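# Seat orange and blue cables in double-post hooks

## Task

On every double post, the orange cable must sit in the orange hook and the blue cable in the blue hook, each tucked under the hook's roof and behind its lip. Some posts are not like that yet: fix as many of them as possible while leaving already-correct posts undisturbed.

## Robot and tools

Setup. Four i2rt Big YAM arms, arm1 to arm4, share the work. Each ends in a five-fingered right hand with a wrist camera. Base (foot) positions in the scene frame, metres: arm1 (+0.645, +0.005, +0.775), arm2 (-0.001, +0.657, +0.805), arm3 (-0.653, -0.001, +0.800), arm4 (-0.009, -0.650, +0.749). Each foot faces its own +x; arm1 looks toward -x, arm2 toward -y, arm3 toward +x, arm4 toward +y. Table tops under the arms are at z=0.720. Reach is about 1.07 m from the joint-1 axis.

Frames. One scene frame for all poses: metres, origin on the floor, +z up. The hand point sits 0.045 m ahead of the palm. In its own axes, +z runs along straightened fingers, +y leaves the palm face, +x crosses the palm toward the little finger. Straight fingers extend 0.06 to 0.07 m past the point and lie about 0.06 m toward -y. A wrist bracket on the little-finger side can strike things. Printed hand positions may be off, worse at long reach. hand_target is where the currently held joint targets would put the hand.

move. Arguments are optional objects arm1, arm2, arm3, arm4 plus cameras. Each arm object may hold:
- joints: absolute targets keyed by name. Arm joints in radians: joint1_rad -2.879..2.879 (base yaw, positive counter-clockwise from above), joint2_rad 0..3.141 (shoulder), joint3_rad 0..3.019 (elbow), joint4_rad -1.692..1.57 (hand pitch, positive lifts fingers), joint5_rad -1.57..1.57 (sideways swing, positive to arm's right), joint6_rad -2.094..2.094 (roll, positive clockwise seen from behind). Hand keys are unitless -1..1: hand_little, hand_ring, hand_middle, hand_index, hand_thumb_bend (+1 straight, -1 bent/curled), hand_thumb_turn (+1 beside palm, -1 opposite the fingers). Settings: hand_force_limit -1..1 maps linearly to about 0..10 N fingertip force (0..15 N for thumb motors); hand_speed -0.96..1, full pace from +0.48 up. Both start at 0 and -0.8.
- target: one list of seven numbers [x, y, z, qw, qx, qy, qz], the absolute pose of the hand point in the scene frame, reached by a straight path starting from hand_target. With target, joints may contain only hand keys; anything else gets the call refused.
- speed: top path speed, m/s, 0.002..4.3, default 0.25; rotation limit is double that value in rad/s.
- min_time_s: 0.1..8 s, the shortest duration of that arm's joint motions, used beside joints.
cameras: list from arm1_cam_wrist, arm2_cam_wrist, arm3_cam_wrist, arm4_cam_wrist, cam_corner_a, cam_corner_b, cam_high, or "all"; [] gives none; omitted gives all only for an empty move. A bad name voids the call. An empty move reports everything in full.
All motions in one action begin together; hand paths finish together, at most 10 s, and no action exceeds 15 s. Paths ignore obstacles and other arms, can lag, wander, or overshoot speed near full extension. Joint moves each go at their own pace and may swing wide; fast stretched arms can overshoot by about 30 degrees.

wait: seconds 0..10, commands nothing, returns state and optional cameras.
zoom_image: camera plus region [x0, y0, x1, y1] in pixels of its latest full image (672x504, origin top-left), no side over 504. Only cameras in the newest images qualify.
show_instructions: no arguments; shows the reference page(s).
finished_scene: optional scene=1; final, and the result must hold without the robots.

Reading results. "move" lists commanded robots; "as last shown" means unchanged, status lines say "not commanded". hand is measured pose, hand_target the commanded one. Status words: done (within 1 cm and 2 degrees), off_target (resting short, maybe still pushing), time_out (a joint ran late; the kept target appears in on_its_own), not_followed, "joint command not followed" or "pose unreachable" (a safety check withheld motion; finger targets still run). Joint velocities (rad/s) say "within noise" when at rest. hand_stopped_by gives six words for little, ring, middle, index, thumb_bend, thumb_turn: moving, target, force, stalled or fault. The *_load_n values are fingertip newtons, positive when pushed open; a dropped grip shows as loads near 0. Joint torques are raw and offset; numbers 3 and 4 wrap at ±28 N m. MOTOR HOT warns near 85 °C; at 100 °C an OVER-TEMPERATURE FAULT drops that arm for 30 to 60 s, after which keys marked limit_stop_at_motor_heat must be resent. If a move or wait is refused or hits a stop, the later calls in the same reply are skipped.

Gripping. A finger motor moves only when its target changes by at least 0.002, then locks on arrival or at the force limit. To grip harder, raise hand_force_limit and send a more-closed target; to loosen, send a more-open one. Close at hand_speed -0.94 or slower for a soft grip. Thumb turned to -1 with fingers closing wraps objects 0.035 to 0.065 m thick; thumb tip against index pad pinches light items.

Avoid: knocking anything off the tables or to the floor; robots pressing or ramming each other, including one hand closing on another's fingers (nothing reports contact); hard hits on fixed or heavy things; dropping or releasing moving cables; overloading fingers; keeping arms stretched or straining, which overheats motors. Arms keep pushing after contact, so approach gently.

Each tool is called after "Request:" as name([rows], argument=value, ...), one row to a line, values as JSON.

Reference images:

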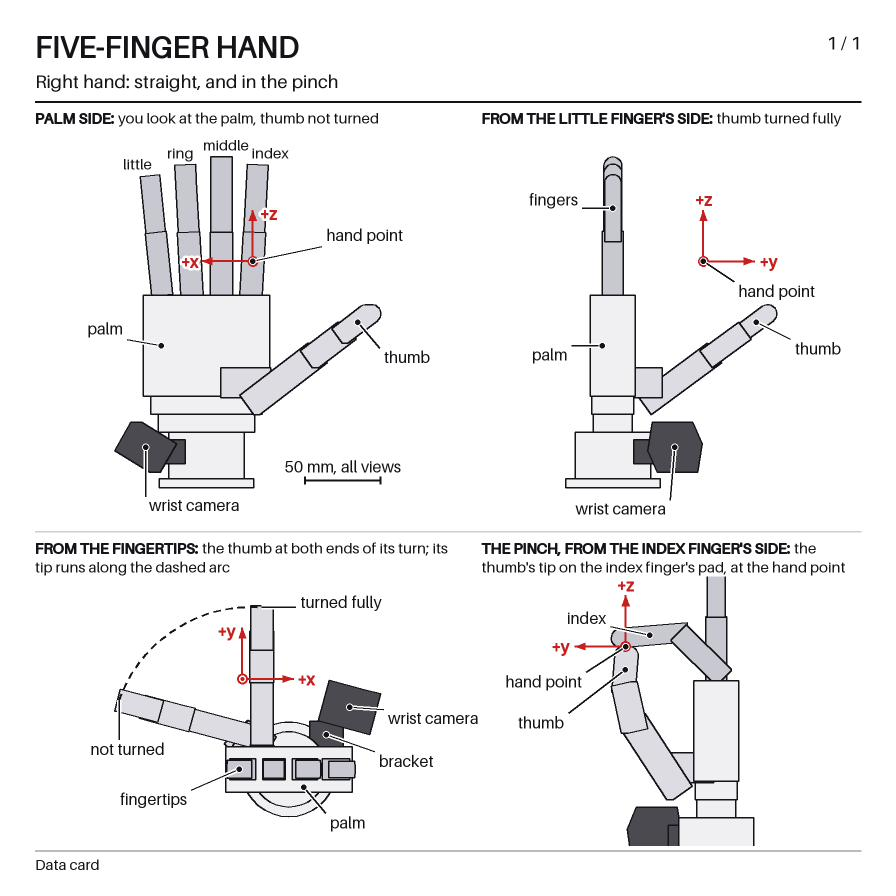

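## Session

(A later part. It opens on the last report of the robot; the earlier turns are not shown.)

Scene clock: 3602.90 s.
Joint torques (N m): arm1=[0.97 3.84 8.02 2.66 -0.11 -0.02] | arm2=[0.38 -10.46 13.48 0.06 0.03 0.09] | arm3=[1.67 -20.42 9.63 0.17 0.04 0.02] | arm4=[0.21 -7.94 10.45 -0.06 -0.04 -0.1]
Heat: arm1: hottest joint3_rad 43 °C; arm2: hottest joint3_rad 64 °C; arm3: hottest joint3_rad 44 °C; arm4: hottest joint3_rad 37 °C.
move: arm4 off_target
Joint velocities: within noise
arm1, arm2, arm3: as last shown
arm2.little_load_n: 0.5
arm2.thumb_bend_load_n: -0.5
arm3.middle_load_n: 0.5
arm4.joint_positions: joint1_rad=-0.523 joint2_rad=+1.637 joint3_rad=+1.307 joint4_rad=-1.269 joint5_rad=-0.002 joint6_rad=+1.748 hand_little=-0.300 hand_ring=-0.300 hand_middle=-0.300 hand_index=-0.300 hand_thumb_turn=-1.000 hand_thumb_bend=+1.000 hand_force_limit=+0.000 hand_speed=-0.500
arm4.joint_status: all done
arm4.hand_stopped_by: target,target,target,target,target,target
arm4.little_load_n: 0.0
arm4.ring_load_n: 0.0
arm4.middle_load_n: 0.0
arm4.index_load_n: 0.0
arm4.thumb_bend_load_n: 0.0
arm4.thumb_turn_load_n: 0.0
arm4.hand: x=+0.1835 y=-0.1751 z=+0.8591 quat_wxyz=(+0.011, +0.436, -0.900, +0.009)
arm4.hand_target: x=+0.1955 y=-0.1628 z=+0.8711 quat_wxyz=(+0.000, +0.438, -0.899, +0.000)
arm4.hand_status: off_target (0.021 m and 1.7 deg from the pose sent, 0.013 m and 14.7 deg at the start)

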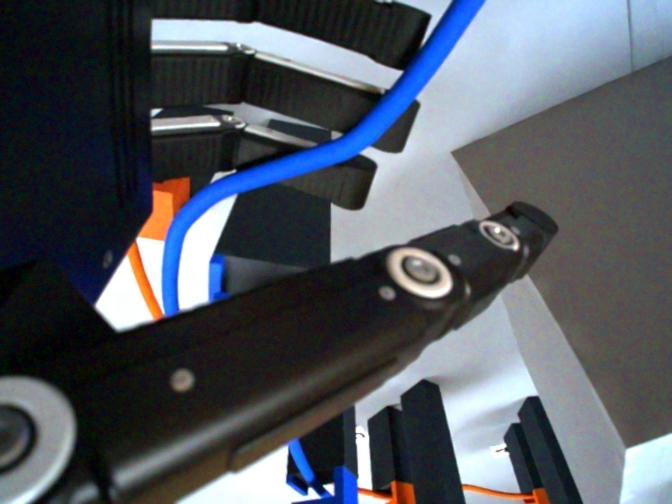

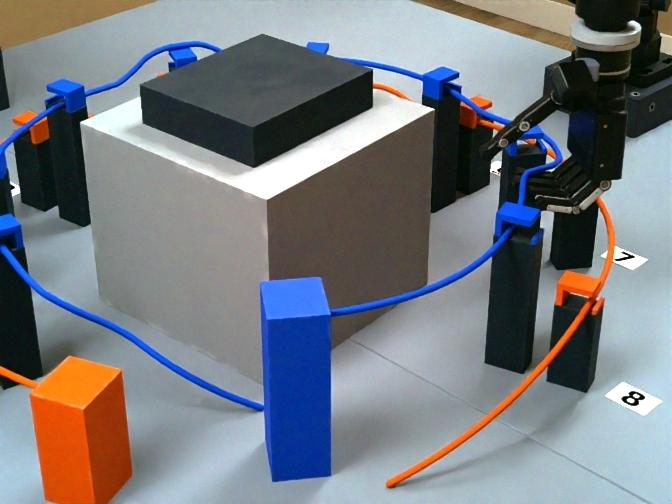

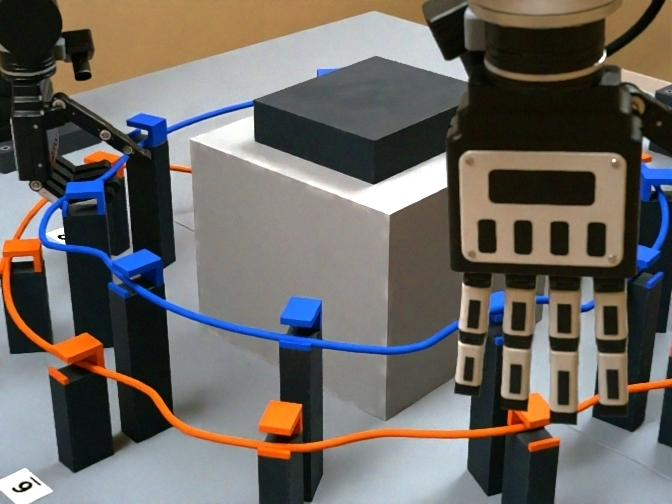

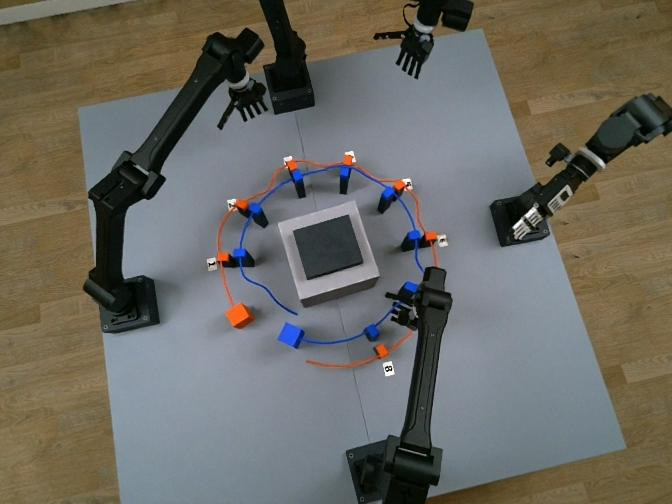

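Request:
zoom_image(camera="cam_corner_a", region=[470, 90, 630, 250])

Request:
zoom_image(camera="cam_corner_b", region=[10, 100, 170, 260])

Request:
zoom_image(camera="arm4_cam_wrist", region=[140, 0, 480, 340])

Scaled by 3.150.

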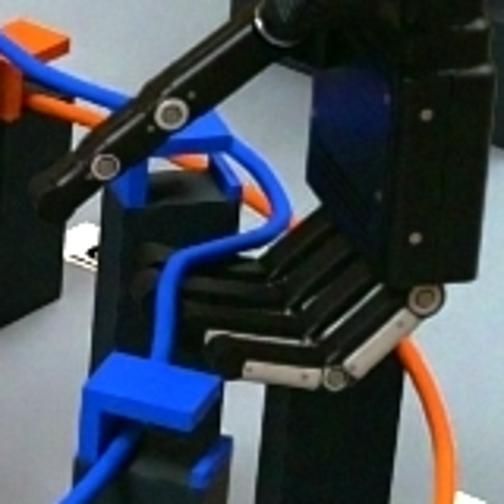

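Scaled by 3.150.

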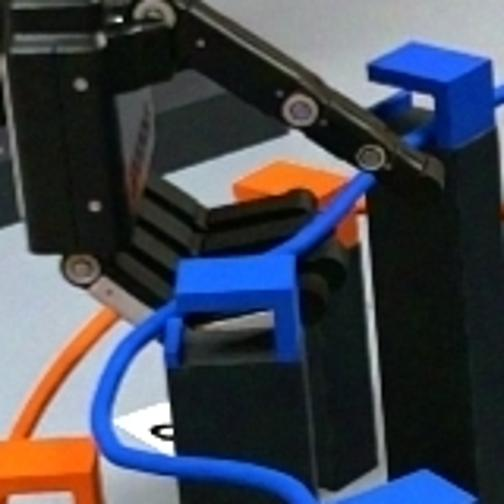

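Scaled by 1.482 from the camera's image (finer frame: 960x720).

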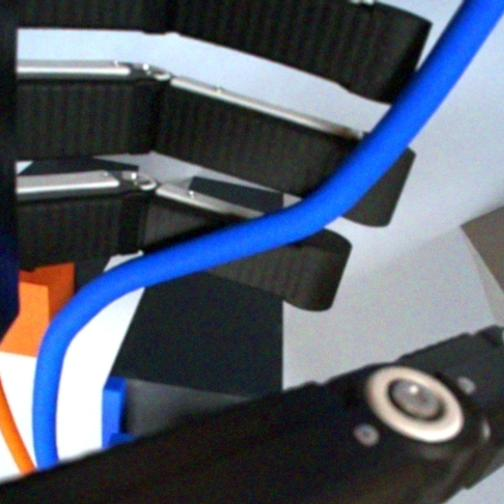

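Request:
move(arm4={"joints": {"joint1_rad": -0.488, "joint2_rad": 1.689, "joint3_rad": 1.402, "joint4_rad": -1.272, "joint6_rad": 1.771}, "min_time_s": 1.0}, cameras=["arm4_cam_wrist", "cam_corner_a", "cam_corner_b"])

Scene clock: 3697.77 s.
Joint torques (N m): arm1=[0.91 3.9 8.02 2.69 -0.12 -0.02] | arm2=[0.62 -10.7 13.38 -0.03 0.03 0.07] | arm3=[1.32 -20.89 9.66 0.1 0.04 0] | arm4=[2.43 -8.47 10.82 0.05 -0.11 0.19]
Heat: arm1: hottest joint3_rad 43 °C; arm2: hottest joint3_rad 64 °C; arm3: hottest joint3_rad 44 °C; arm4: hottest joint3_rad 45 °C.
move: arm4 done
Joint velocities: within noise
arm1, arm2, arm3: as last shown
arm2.little_load_n: 0.0
arm2.thumb_bend_load_n: 0.0
arm3.middle_load_n: 0.0
arm3.thumb_turn_load_n: -0.5
arm4.joint_positions: joint1_rad=-0.504 joint2_rad=+1.678 joint3_rad=+1.350 joint4_rad=-1.269 joint5_rad=+0.000 joint6_rad=+1.759 hand_little=-0.300 hand_ring=-0.300 hand_middle=-0.300 hand_index=-0.300 hand_thumb_turn=-1.000 hand_thumb_bend=+1.000 hand_force_limit=+0.000 hand_speed=-0.500
arm4.joint_status: all done
arm4.hand_stopped_by: target,target,target,target,target,target
arm4.little_load_n: 0.0
arm4.ring_load_n: 0.0
arm4.middle_load_n: 0.0
arm4.index_load_n: 0.0
arm4.thumb_bend_load_n: -0.5
arm4.thumb_turn_load_n: 0.0
arm4.hand: x=+0.1825 y=-0.1569 z=+0.8559 quat_wxyz=(+0.010, +0.440, -0.898, +0.009)
arm4.hand_target: x=+0.1836 y=-0.1366 z=+0.8707 quat_wxyz=(-0.004, +0.442, -0.897, -0.003)
arm4.hand_status: not commanded

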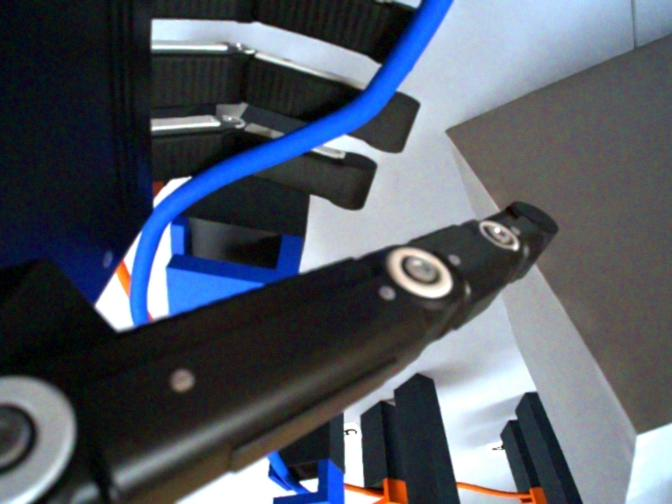

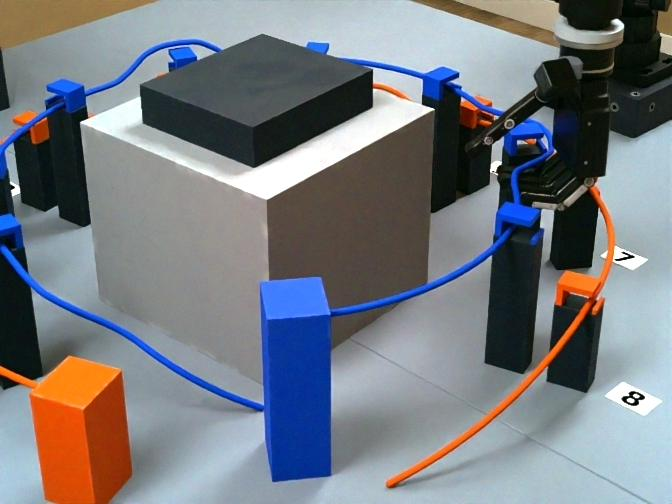

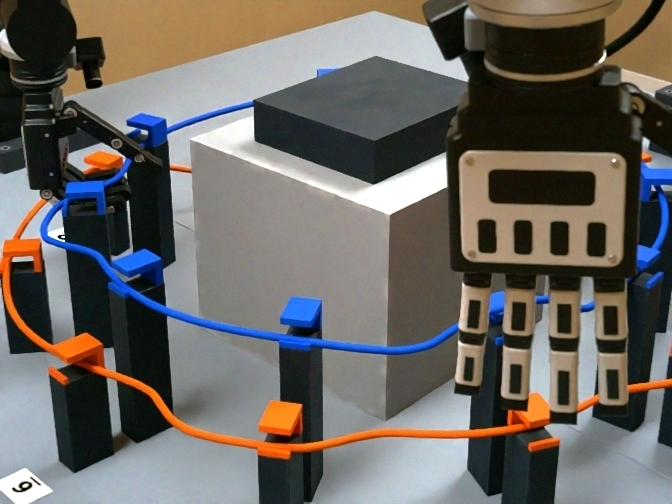

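Request:
zoom_image(camera="cam_corner_a", region=[470, 90, 610, 230])

Request:
zoom_image(camera="cam_corner_b", region=[10, 100, 170, 260])

Request:
zoom_image(camera="arm4_cam_wrist", region=[120, 0, 460, 340])

Scaled by 3.600.

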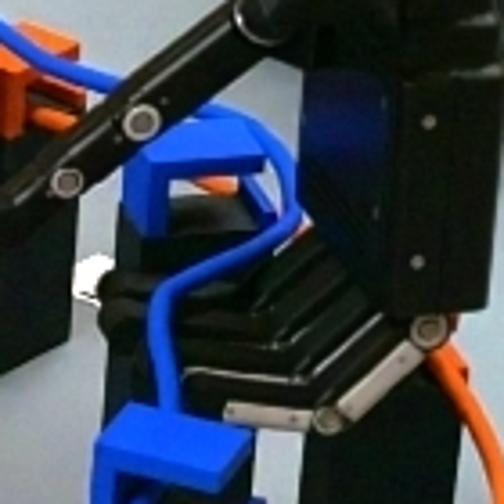

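Scaled by 3.150.

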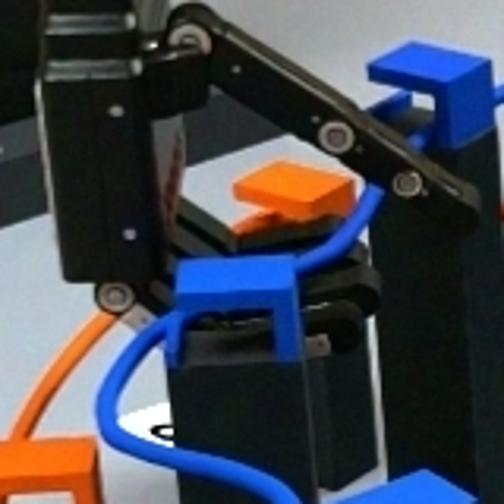

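Scaled by 1.482 from the camera's image (finer frame: 960x720).

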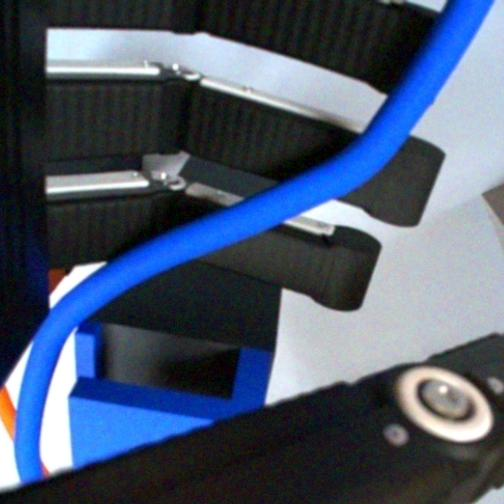

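Request:
move(arm4={"joints": {"hand_index": -0.1, "hand_middle": -0.1, "hand_ring": -0.1, "hand_little": -0.1, "hand_thumb_bend": -0.4, "hand_speed": -0.3, "hand_force_limit": -0.4}}, cameras=["arm4_cam_wrist", "cam_corner_a", "cam_corner_b"])

Scene clock: 3731.83 s.
Joint torques (N m): arm1=[1.08 3.78 8.02 2.67 -0.12 -0.03] | arm2=[0.15 -10.29 13.33 -0.05 0.03 0.09] | arm3=[1.49 -20.66 9.73 -0.01 0.05 0.01] | arm4=[2.32 -8.59 10.67 0.09 -0.21 0.08]
Heat: arm1: hottest joint3_rad 43 °C; arm2: hottest joint3_rad 65 °C; arm3: hottest joint3_rad 44 °C; arm4: hottest joint3_rad 44 °C.
move: arm4 done
Joint velocities: within noise
arm1, arm2, arm3: as last shown
arm2.ring_load_n: 0.5
arm3.thumb_bend_load_n: -0.5
arm3.thumb_turn_load_n: 0.0
arm4.joint_positions: joint1_rad=-0.502 joint2_rad=+1.678 joint3_rad=+1.353 joint4_rad=-1.270 joint5_rad=+0.003 joint6_rad=+1.767 hand_little=-0.100 hand_ring=-0.100 hand_middle=-0.100 hand_index=-0.100 hand_thumb_turn=-1.000 hand_thumb_bend=-0.399 hand_force_limit=-0.400 hand_speed=-0.300
arm4.joint_status: all done
arm4.hand_stopped_by: target,target,target,target,target,target
arm4.little_load_n: 0.0
arm4.ring_load_n: 0.0
arm4.middle_load_n: 0.0
arm4.index_load_n: 0.5
arm4.thumb_bend_load_n: 1.5
arm4.thumb_turn_load_n: 0.5
arm4.hand: x=+0.1830 y=-0.1560 z=+0.8565 quat_wxyz=(+0.008, +0.438, -0.899, +0.010)
arm4.hand_target: x=+0.1836 y=-0.1366 z=+0.8709 quat_wxyz=(-0.004, +0.442, -0.897, -0.003)
arm4.hand_status: not commanded

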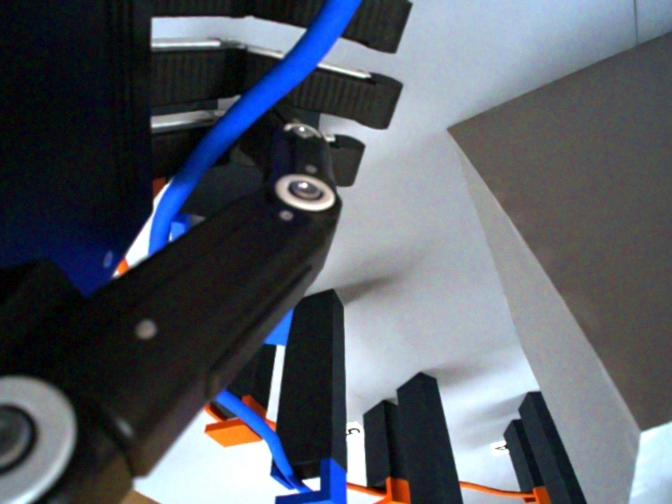

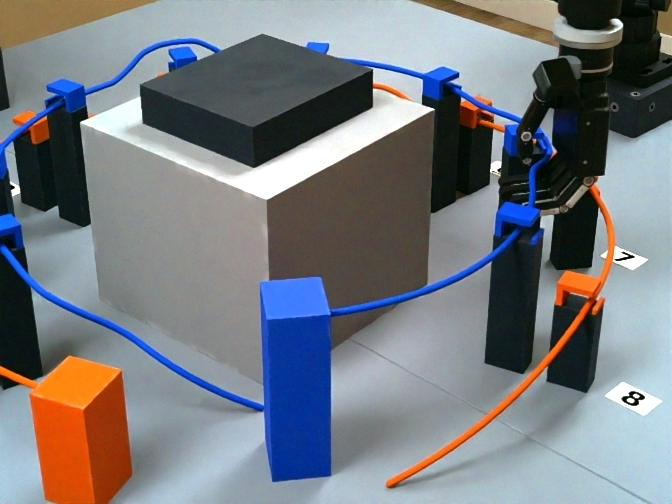

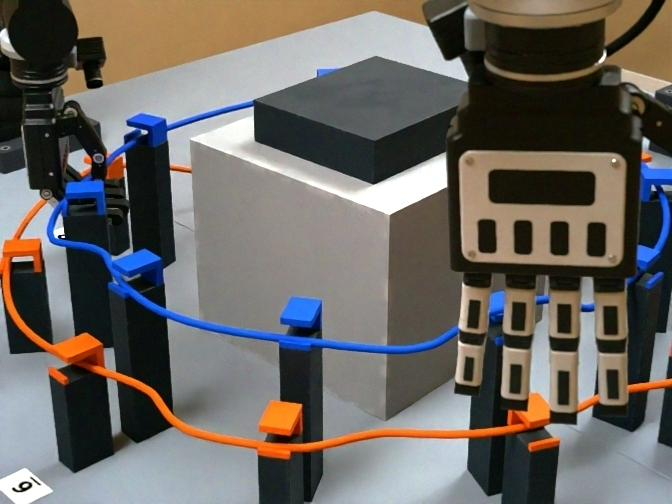

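Request:
zoom_image(camera="arm4_cam_wrist", region=[140, 0, 440, 300])

Request:
zoom_image(camera="cam_corner_a", region=[470, 90, 610, 230])

Request:
zoom_image(camera="cam_corner_b", region=[10, 100, 170, 260])

Scaled by 1.680 from the camera's image (finer frame: 960x720).

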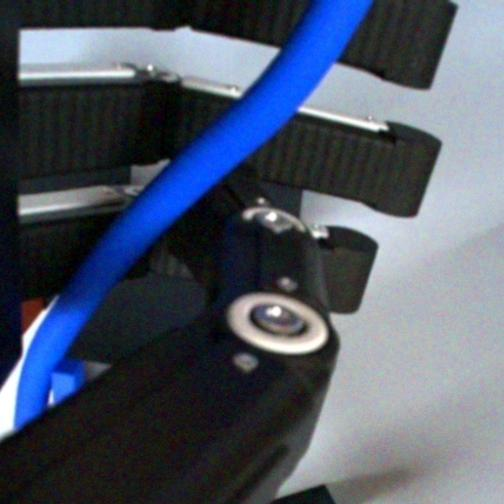

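Scaled by 3.600.

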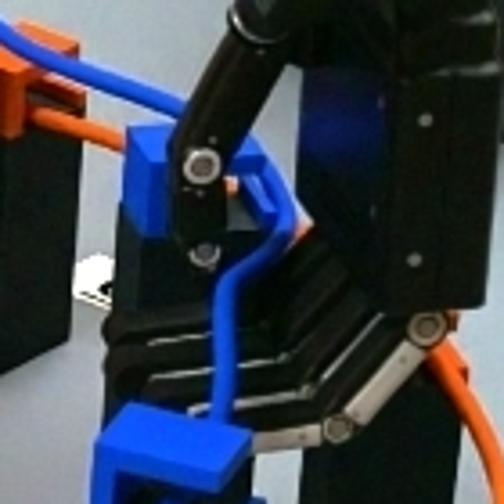

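Scaled by 3.150.

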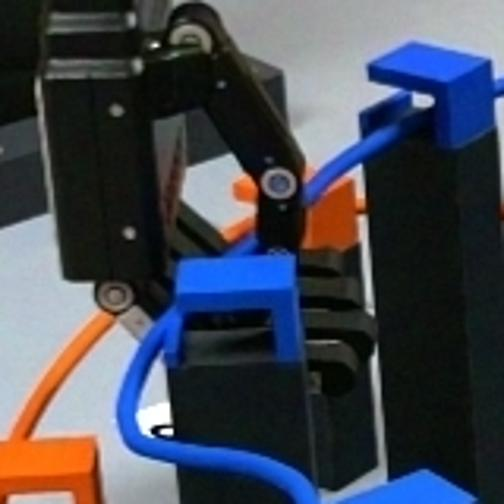

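Request:
move(arm4={"joints": {"hand_thumb_bend": -0.85, "hand_speed": -0.4, "hand_force_limit": -0.3}}, cameras=["arm4_cam_wrist", "cam_corner_a", "cam_corner_b"])

Scene clock: 3741.57 s.
Joint torques (N m): arm1=[1.03 3.78 8.01 2.65 -0.12 -0.02] | arm2=[0.5 -10.23 13.45 -0.2 0.02 0.11] | arm3=[1.49 -19.84 9.61 0.1 0.02 -0.03] | arm4=[2.2 -8.59 10.55 0.08 -0.25 0.08]
Heat: arm1: hottest joint3_rad 43 °C; arm2: hottest joint3_rad 65 °C; arm3: hottest joint3_rad 44 °C; arm4: hottest joint3_rad 45 °C.
move: arm4 off_target
Joint velocities: within noise
arm1.joint_positions: joint1_rad=+0.407 joint2_rad=+0.580 joint3_rad=+1.344 joint4_rad=-1.200 joint5_rad=-0.179 joint6_rad=-1.263 hand_little=+1.000 hand_ring=+1.000 hand_middle=+1.000 hand_index=+1.000 hand_thumb_turn=+1.000 hand_thumb_bend=+1.000 hand_force_limit=+0.000 hand_speed=-0.800
arm1.joint_status: not commanded
arm1.hand_stopped_by: target,target,target,target,target,target
arm1.little_load_n: 0.0
arm1.ring_load_n: 0.0
arm1.middle_load_n: 0.0
arm1.index_load_n: 0.0
arm1.thumb_bend_load_n: 0.0
arm1.thumb_turn_load_n: 0.0
arm1.hand: x=+0.4071 y=-0.0689 z=+1.2738 quat_wxyz=(-0.477, -0.072, +0.839, -0.252)
arm1.hand_target: x=+0.4082 y=-0.0684 z=+1.2832 quat_wxyz=(-0.485, -0.073, +0.833, -0.255)
arm1.hand_status: not commanded
arm2.joint_positions: joint1_rad=+1.074 joint2_rad=+1.433 joint3_rad=+1.498 joint4_rad=-1.684 joint5_rad=+0.002 joint6_rad=-1.072 hand_little=+1.000 hand_ring=+1.000 hand_middle=+1.000 hand_index=+1.000 hand_thumb_turn=+1.000 hand_thumb_bend=+1.000 hand_force_limit=+0.000 hand_speed=-0.400
arm2.joint_status: not commanded
arm2.hand_stopped_by: target,target,target,target,target,target
arm2.little_load_n: 0.0
arm2.ring_load_n: 0.0
arm2.middle_load_n: 0.0
arm2.index_load_n: 0.0
arm2.thumb_bend_load_n: 0.0
arm2.thumb_turn_load_n: 0.0
arm2.hand: x=+0.2903 y=+0.4624 z=+1.0818 quat_wxyz=(+0.000, +0.883, -0.468, -0.022)
arm2.hand_target: x=+0.2992 y=+0.4603 z=+1.0996 quat_wxyz=(+0.000, +0.883, -0.469, +0.002)
arm2.hand_status: not commanded
arm3.joint_positions: joint1_rad=+0.719 joint2_rad=+2.199 joint3_rad=+2.416 joint4_rad=-1.673 joint5_rad=+0.005 joint6_rad=-1.047 hand_little=+1.000 hand_ring=+1.000 hand_middle=+1.000 hand_index=+1.000 hand_thumb_turn=+1.000 hand_thumb_bend=+1.000 hand_force_limit=+0.000 hand_speed=-0.700
arm3.joint_status: not commanded
arm3.hand_stopped_by: target,target,target,target,target,target
arm3.little_load_n: 0.0
arm3.ring_load_n: 0.0
arm3.middle_load_n: 0.0
arm3.index_load_n: 0.0
arm3.thumb_bend_load_n: 0.0
arm3.thumb_turn_load_n: 0.0
arm3.hand: x=-0.1435 y=+0.3965 z=+1.0125 quat_wxyz=(-0.033, +0.993, +0.099, +0.052)
arm3.hand_target: x=-0.1406 y=+0.3995 z=+1.0194 quat_wxyz=(-0.038, +0.993, +0.093, +0.060)
arm3.hand_status: not commanded
arm4.joint_positions: joint1_rad=-0.502 joint2_rad=+1.679 joint3_rad=+1.353 joint4_rad=-1.270 joint5_rad=+0.004 joint6_rad=+1.769 hand_little=-0.100 hand_ring=-0.100 hand_middle=-0.100 hand_index=-0.100 hand_thumb_turn=-1.000 hand_thumb_bend=-0.675 hand_force_limit=-0.300 hand_speed=-0.400
arm4.joint_status: hand_thumb_bend off_target (ended at -0.675, target -0.850); the others done
arm4.hand_stopped_by: target,target,target,target,force,target
arm4.little_load_n: 0.0
arm4.ring_load_n: 0.0
arm4.middle_load_n: 0.5
arm4.index_load_n: 0.5
arm4.thumb_bend_load_n: 9.5
arm4.thumb_turn_load_n: 1.0
arm4.hand: x=+0.1832 y=-0.1561 z=+0.8560 quat_wxyz=(+0.008, +0.437, -0.899, +0.010)
arm4.hand_target: x=+0.1836 y=-0.1366 z=+0.8708 quat_wxyz=(-0.004, +0.442, -0.897, -0.003)
arm4.hand_status: not commanded

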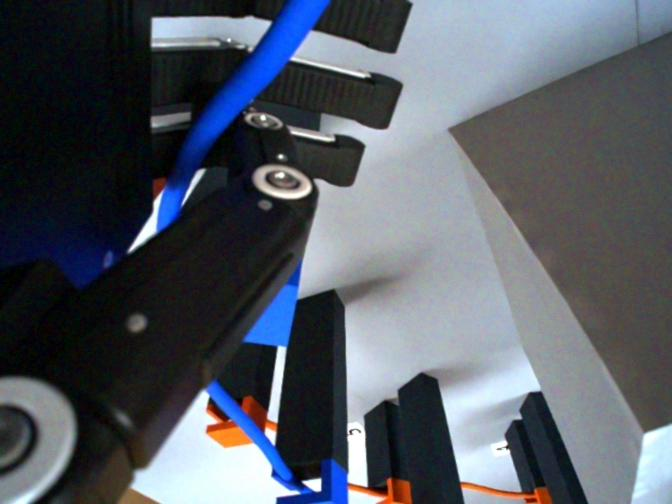

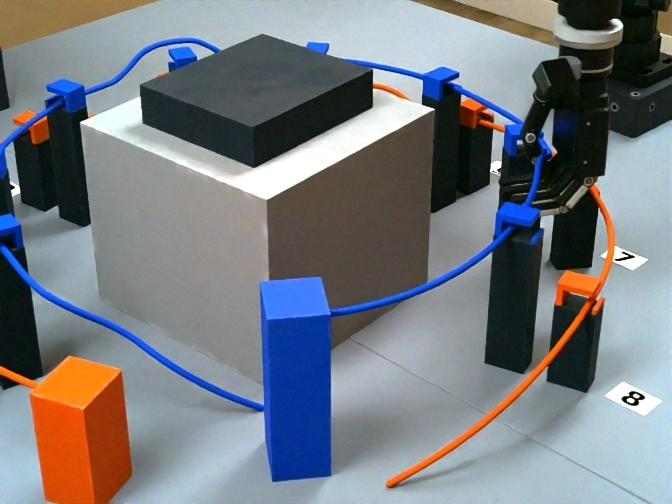

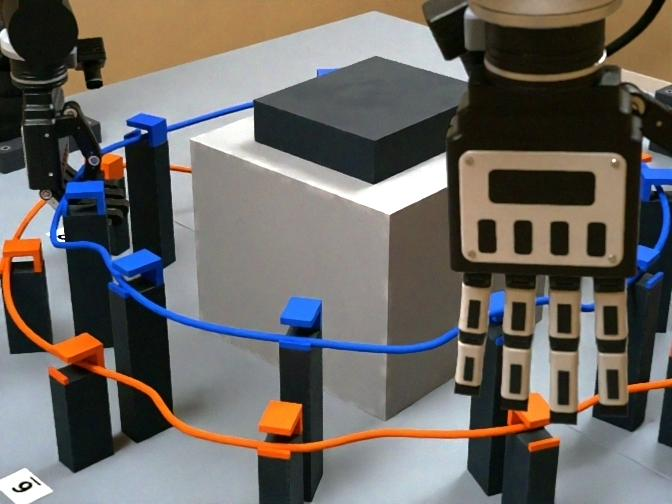

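Request:
move(cameras=["arm4_cam_wrist", "cam_corner_a", "cam_corner_b"])

Scene clock: 3778.17 s.
Joint torques (N m): arm1=[1.03 3.9 8.02 2.66 -0.12 -0.03] | arm2=[0.67 -10.46 13.48 -0.06 -0.01 0.09] | arm3=[0.97 -20.95 9.7 0.1 0.02 0.05] | arm4=[2.08 -8.7 10.61 0.08 -0.25 0.07]
Heat: arm1: hottest joint3_rad 43 °C; arm2: hottest joint3_rad 65 °C; arm3: hottest joint3_rad 44 °C; arm4: hottest joint3_rad 45 °C.
Joint velocities: within noise
arm1.joint_positions: joint1_rad=+0.407 joint2_rad=+0.580 joint3_rad=+1.344 joint4_rad=-1.200 joint5_rad=-0.179 joint6_rad=-1.263 hand_little=+1.000 hand_ring=+1.000 hand_middle=+1.000 hand_index=+1.000 hand_thumb_turn=+1.000 hand_thumb_bend=+1.000 hand_force_limit=+0.000 hand_speed=-0.800
arm1.joint_status: not commanded
arm1.hand_stopped_by: target,target,target,target,target,target
arm1.little_load_n: 0.0
arm1.ring_load_n: 0.0
arm1.middle_load_n: 0.0
arm1.index_load_n: 0.0
arm1.thumb_bend_load_n: 0.0
arm1.thumb_turn_load_n: 0.0
arm1.hand: x=+0.4071 y=-0.0689 z=+1.2738 quat_wxyz=(-0.477, -0.072, +0.839, -0.252) (m; scene frame)
arm1.hand_target: x=+0.4082 y=-0.0684 z=+1.2832 quat_wxyz=(-0.485, -0.073, +0.833, -0.255) (m; scene frame)
arm1.hand_status: not commanded
arm2.joint_positions: joint1_rad=+1.074 joint2_rad=+1.433 joint3_rad=+1.498 joint4_rad=-1.684 joint5_rad=+0.002 joint6_rad=-1.072 hand_little=+1.000 hand_ring=+1.000 hand_middle=+1.000 hand_index=+1.000 hand_thumb_turn=+1.000 hand_thumb_bend=+1.000 hand_force_limit=+0.000 hand_speed=-0.400
arm2.joint_status: not commanded
arm2.hand_stopped_by: target,target,target,target,target,target
arm2.little_load_n: 0.0
arm2.ring_load_n: 0.0
arm2.middle_load_n: 0.0
arm2.index_load_n: 0.0
arm2.thumb_bend_load_n: 0.0
arm2.thumb_turn_load_n: 0.0
arm2.hand: x=+0.2903 y=+0.4624 z=+1.0818 quat_wxyz=(+0.000, +0.883, -0.468, -0.022) (m; scene frame)
arm2.hand_target: x=+0.2992 y=+0.4603 z=+1.0996 quat_wxyz=(+0.000, +0.883, -0.469, +0.002) (m; scene frame)
arm2.hand_status: not commanded
arm3.joint_positions: joint1_rad=+0.719 joint2_rad=+2.199 joint3_rad=+2.416 joint4_rad=-1.673 joint5_rad=+0.005 joint6_rad=-1.047 hand_little=+1.000 hand_ring=+1.000 hand_middle=+1.000 hand_index=+1.000 hand_thumb_turn=+1.000 hand_thumb_bend=+1.000 hand_force_limit=+0.000 hand_speed=-0.700
arm3.joint_status: not commanded
arm3.hand_stopped_by: target,target,target,target,target,target
arm3.little_load_n: 0.0
arm3.ring_load_n: 0.0
arm3.middle_load_n: 0.0
arm3.index_load_n: 0.0
arm3.thumb_bend_load_n: 0.0
arm3.thumb_turn_load_n: 0.0
arm3.hand: x=-0.1435 y=+0.3965 z=+1.0125 quat_wxyz=(-0.033, +0.993, +0.099, +0.052) (m; scene frame)
arm3.hand_target: x=-0.1406 y=+0.3995 z=+1.0194 quat_wxyz=(-0.038, +0.993, +0.093, +0.060) (m; scene frame)
arm3.hand_status: not commanded
arm4.joint_positions: joint1_rad=-0.502 joint2_rad=+1.679 joint3_rad=+1.353 joint4_rad=-1.270 joint5_rad=+0.004 joint6_rad=+1.769 hand_little=-0.100 hand_ring=-0.100 hand_middle=-0.100 hand_index=-0.100 hand_thumb_turn=-1.000 hand_thumb_bend=-0.675 hand_force_limit=-0.300 hand_speed=-0.400
arm4.joint_status: hand_thumb_bend off_target (ended at -0.675, target -0.850); the others done
arm4.hand_stopped_by: target,target,target,target,force,target
arm4.little_load_n: 0.0
arm4.ring_load_n: 0.0
arm4.middle_load_n: 1.0
arm4.index_load_n: 0.5
arm4.thumb_bend_load_n: 9.5
arm4.thumb_turn_load_n: 1.5
arm4.hand: x=+0.1832 y=-0.1561 z=+0.8560 quat_wxyz=(+0.008, +0.437, -0.899, +0.010) (m; scene frame)
arm4.hand_target: x=+0.1836 y=-0.1366 z=+0.8708 quat_wxyz=(-0.004, +0.442, -0.897, -0.003) (m; scene frame)
arm4.hand_status: not commanded
pictures: arm4_cam_wrist, cam_corner_a, cam_corner_b

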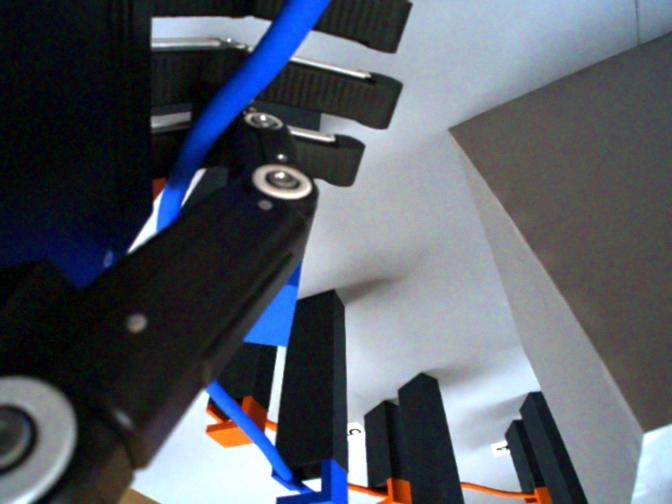

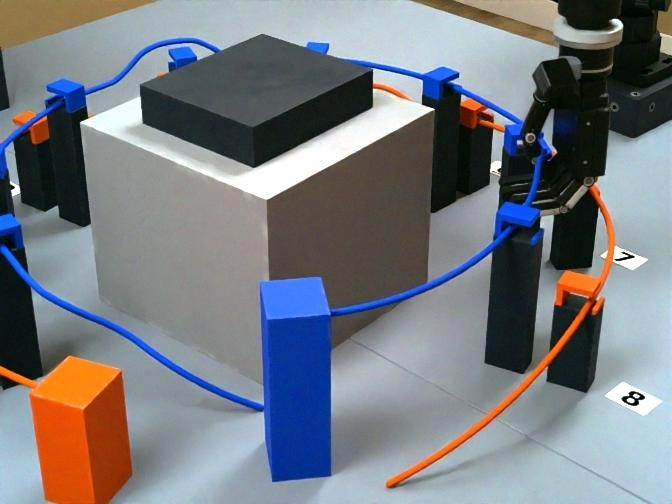

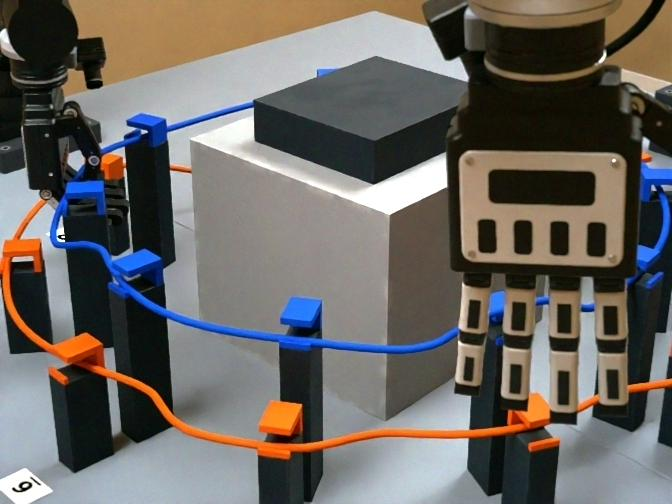

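Request:
zoom_image(camera="cam_corner_a", region=[460, 90, 630, 220])

Request:
zoom_image(camera="cam_corner_b", region=[20, 140, 190, 300])

Scaled by 2.965.

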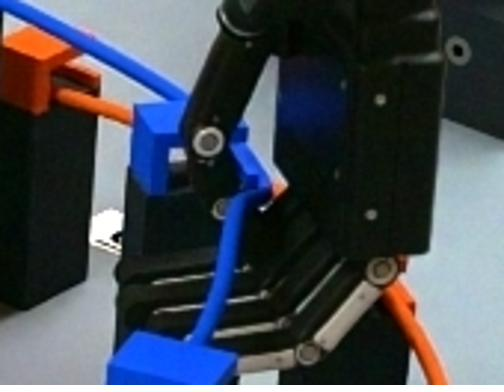

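Scaled by 2.965.

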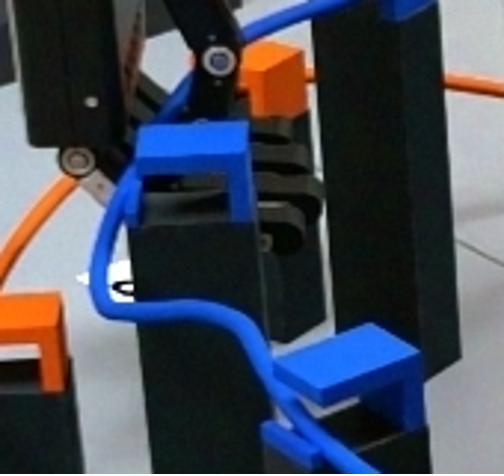

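Request:
zoom_image(camera="cam_corner_a", region=[495, 115, 575, 175])

Request:
zoom_image(camera="cam_corner_b", region=[40, 160, 130, 250])

Scaled by 6.300.

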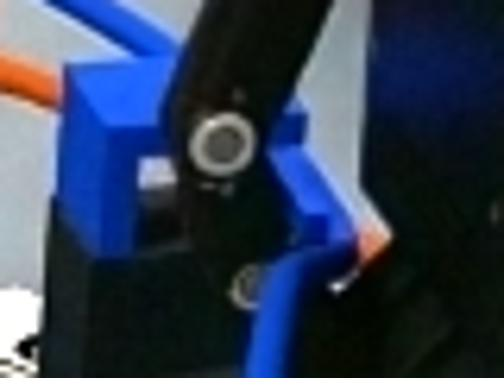

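Scaled by 5.600.

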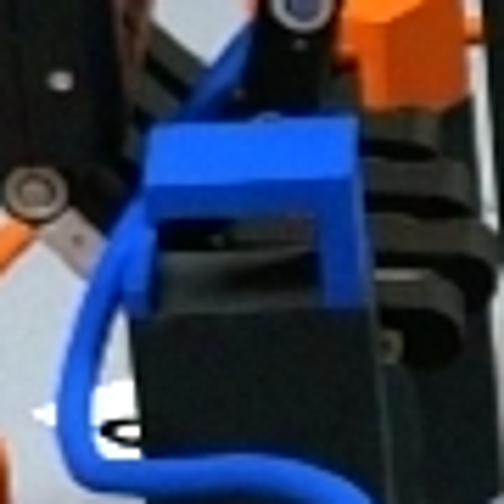

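Request:
move(arm4={"joints": {"joint1_rad": -0.455, "joint2_rad": 1.624, "joint3_rad": 1.305, "joint4_rad": -1.268, "joint6_rad": 1.806}, "min_time_s": 1.5}, cameras=["arm4_cam_wrist", "cam_corner_a", "cam_corner_b"])

Scene clock: 3846.33 s.
Joint torques (N m): arm1=[1.03 3.84 8.02 2.66 -0.11 -0.02] | arm2=[0.26 -10.52 13.45 -0.05 0 0.1] | arm3=[1.08 -20.54 9.66 0.12 0.05 0.04] | arm4=[2.43 -10.93 6.91 0.23 -0.23 0.12]
Heat: arm1: hottest joint3_rad 43 °C; arm2: hottest joint3_rad 65 °C; arm3: hottest joint3_rad 44 °C; arm4: hottest joint3_rad 45 °C.
move: arm4 done
Joint velocities: within noise
arm1, arm2, arm3: as last shown
arm4.joint_positions: joint1_rad=-0.472 joint2_rad=+1.651 joint3_rad=+1.306 joint4_rad=-1.270 joint5_rad=+0.003 joint6_rad=+1.799 hand_little=-0.100 hand_ring=-0.100 hand_middle=-0.100 hand_index=-0.100 hand_thumb_turn=-1.000 hand_thumb_bend=-0.675 hand_force_limit=-0.300 hand_speed=-0.400
arm4.joint_status: all done
arm4.hand_stopped_by: target,target,target,target,force,target
arm4.little_load_n: 0.0
arm4.ring_load_n: 0.0
arm4.middle_load_n: 1.0
arm4.index_load_n: 0.5
arm4.thumb_bend_load_n: 9.0
arm4.thumb_turn_load_n: 1.5
arm4.hand: x=+0.1628 y=-0.1657 z=+0.8513 quat_wxyz=(+0.016, +0.436, -0.900, +0.016)
arm4.hand_target: x=+0.1541 y=-0.1617 z=+0.8644 quat_wxyz=(+0.007, +0.441, -0.897, +0.006)
arm4.hand_status: not commanded

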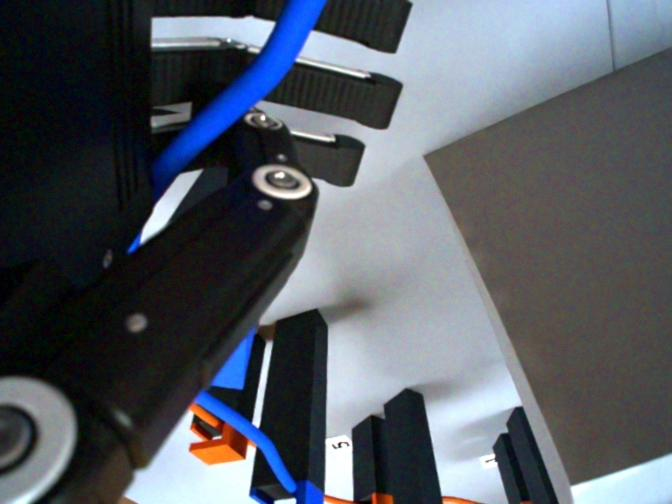

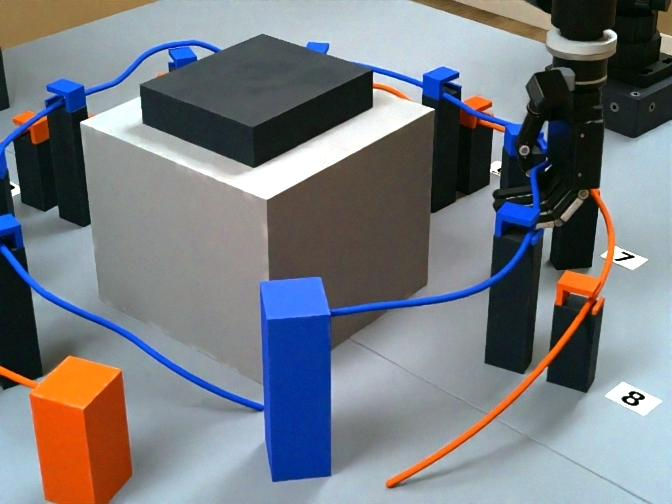

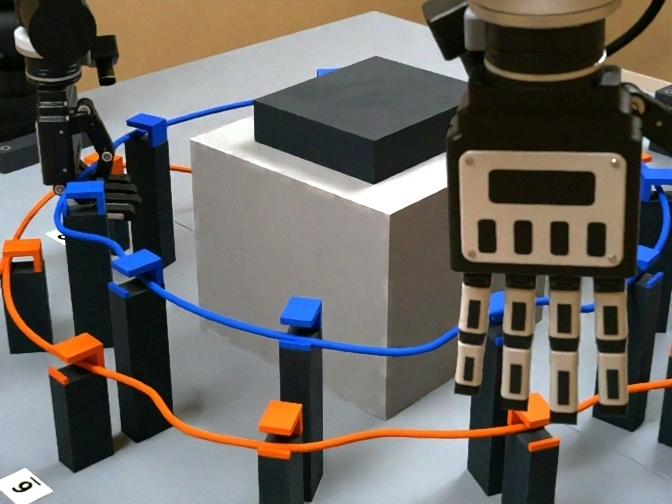

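Request:
zoom_image(camera="cam_corner_b", region=[40, 160, 170, 290])

Request:
zoom_image(camera="cam_corner_a", region=[485, 105, 595, 215])

Scaled by 3.877.

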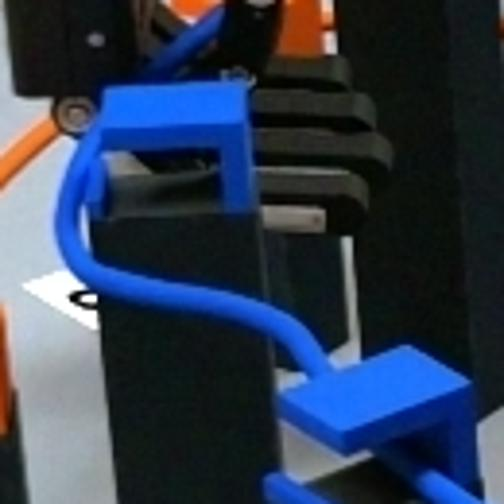

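Scaled by 4.582.

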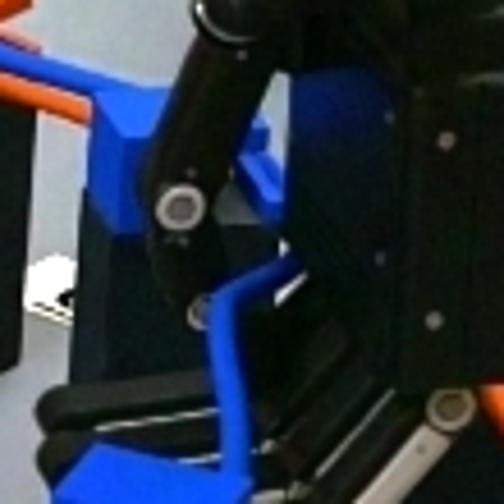

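Request:
move(arm4={"joints": {"joint1_rad": -0.438, "joint2_rad": 1.578, "joint3_rad": 1.282, "joint4_rad": -1.274, "joint6_rad": 1.823}, "min_time_s": 1.2}, cameras=["arm4_cam_wrist", "cam_corner_a", "cam_corner_b"])

Request:
zoom_image(camera="cam_corner_b", region=[40, 160, 170, 290])

Request:
zoom_image(camera="cam_corner_a", region=[485, 105, 595, 215])

Scene clock: 3883.97 s.
Joint torques (N m): arm1=[1.03 3.78 7.99 2.69 -0.11 -0.02] | arm2=[0.62 -10.75 13.39 -0.17 0 0.07] | arm3=[1.26 -20.89 9.54 0.17 0.03 0.04] | arm4=[2.02 -10.29 6.9 0.02 -0.15 0.15]
Heat: arm1: hottest joint3_rad 43 °C; arm2: hottest joint3_rad 65 °C; arm3: hottest joint3_rad 44 °C; arm4: hottest joint3_rad 42 °C.
move: arm4 done
Joint velocities: within noise
arm1, arm2, arm3: as last shown
arm4.joint_positions: joint1_rad=-0.450 joint2_rad=+1.603 joint3_rad=+1.284 joint4_rad=-1.270 joint5_rad=+0.001 joint6_rad=+1.814 hand_little=-0.100 hand_ring=-0.100 hand_middle=-0.100 hand_index=-0.100 hand_thumb_turn=-1.000 hand_thumb_bend=-0.675 hand_force_limit=-0.300 hand_speed=-0.400
arm4.joint_status: all done
arm4.hand_stopped_by: target,target,target,target,force,target
arm4.little_load_n: 0.0
arm4.ring_load_n: 0.0
arm4.middle_load_n: 1.0
arm4.index_load_n: 0.5
arm4.thumb_bend_load_n: 8.5
arm4.thumb_turn_load_n: 1.5
arm4.hand: x=+0.1492 y=-0.1684 z=+0.8661 quat_wxyz=(+0.006, +0.440, -0.898, +0.007)
arm4.hand_target: x=+0.1427 y=-0.1676 z=+0.8773 quat_wxyz=(+0.000, +0.441, -0.897, +0.000)
arm4.hand_status: not commanded

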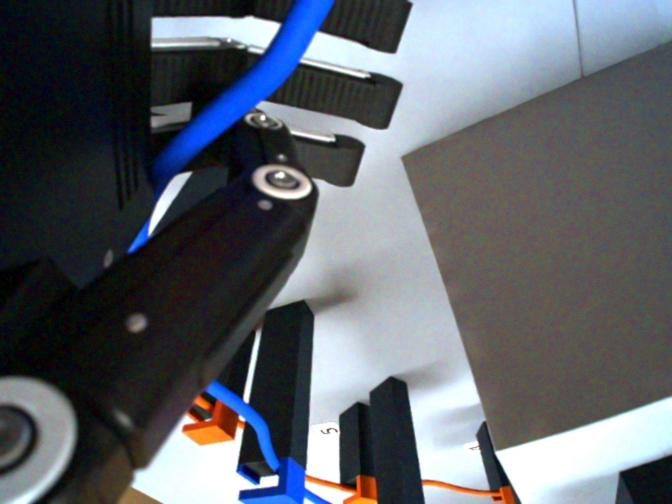

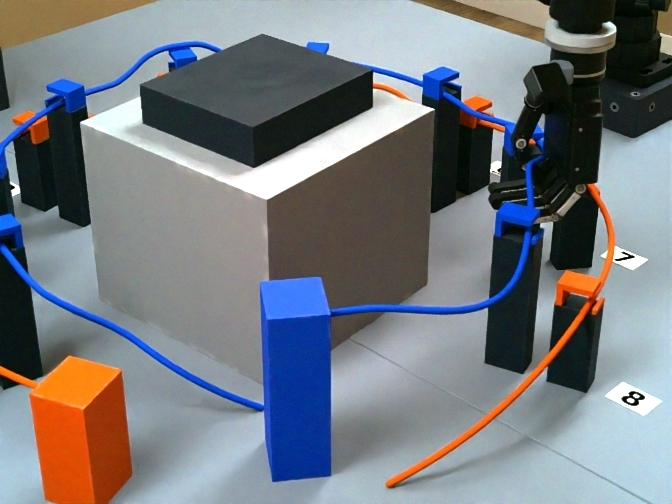

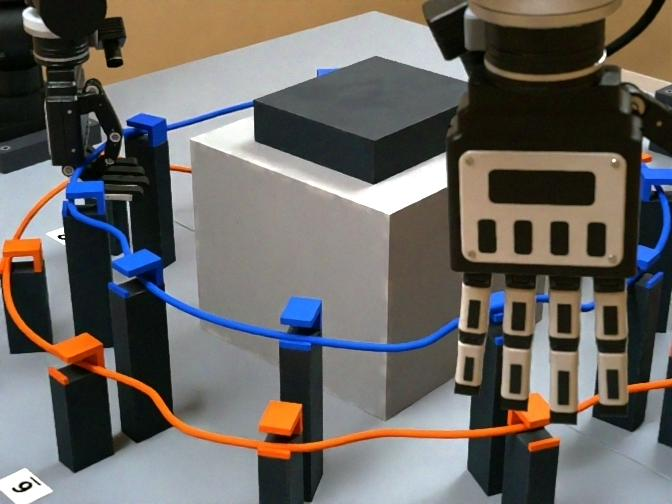

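Scaled by 3.877.

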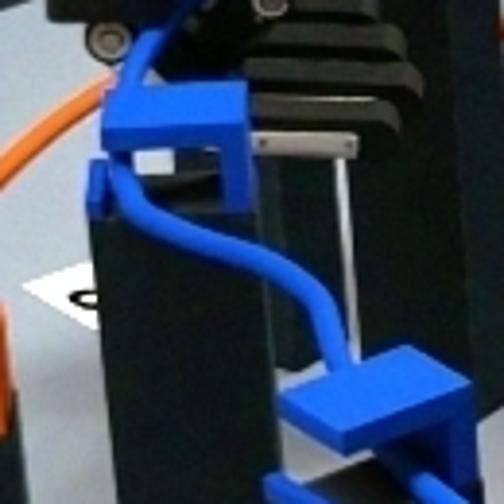

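Scaled by 4.582.

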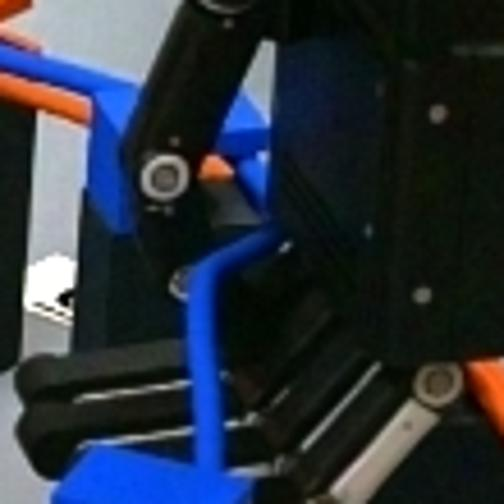

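Request:
zoom_image(camera="cam_corner_a", region=[500, 115, 560, 175])

Request:
zoom_image(camera="cam_corner_b", region=[50, 155, 120, 225])

Scaled by 8.400.

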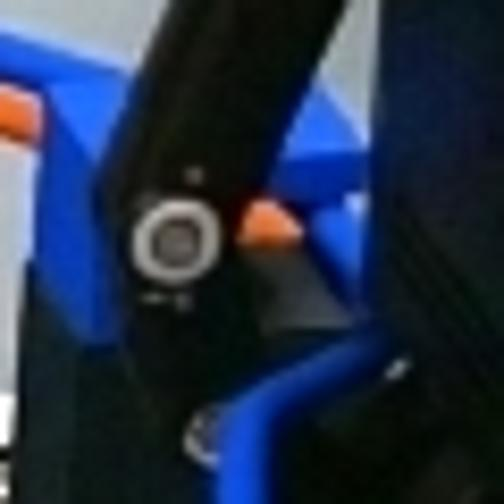

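Scaled by 7.200.

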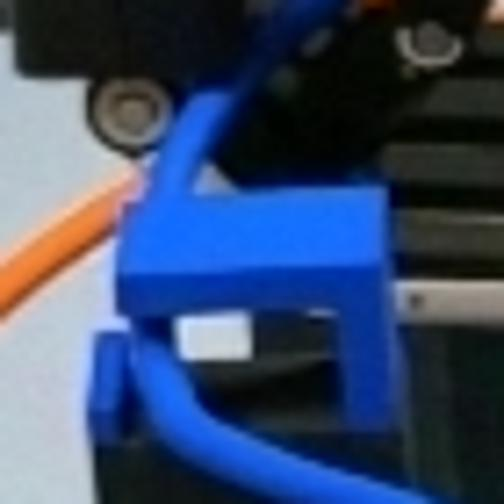

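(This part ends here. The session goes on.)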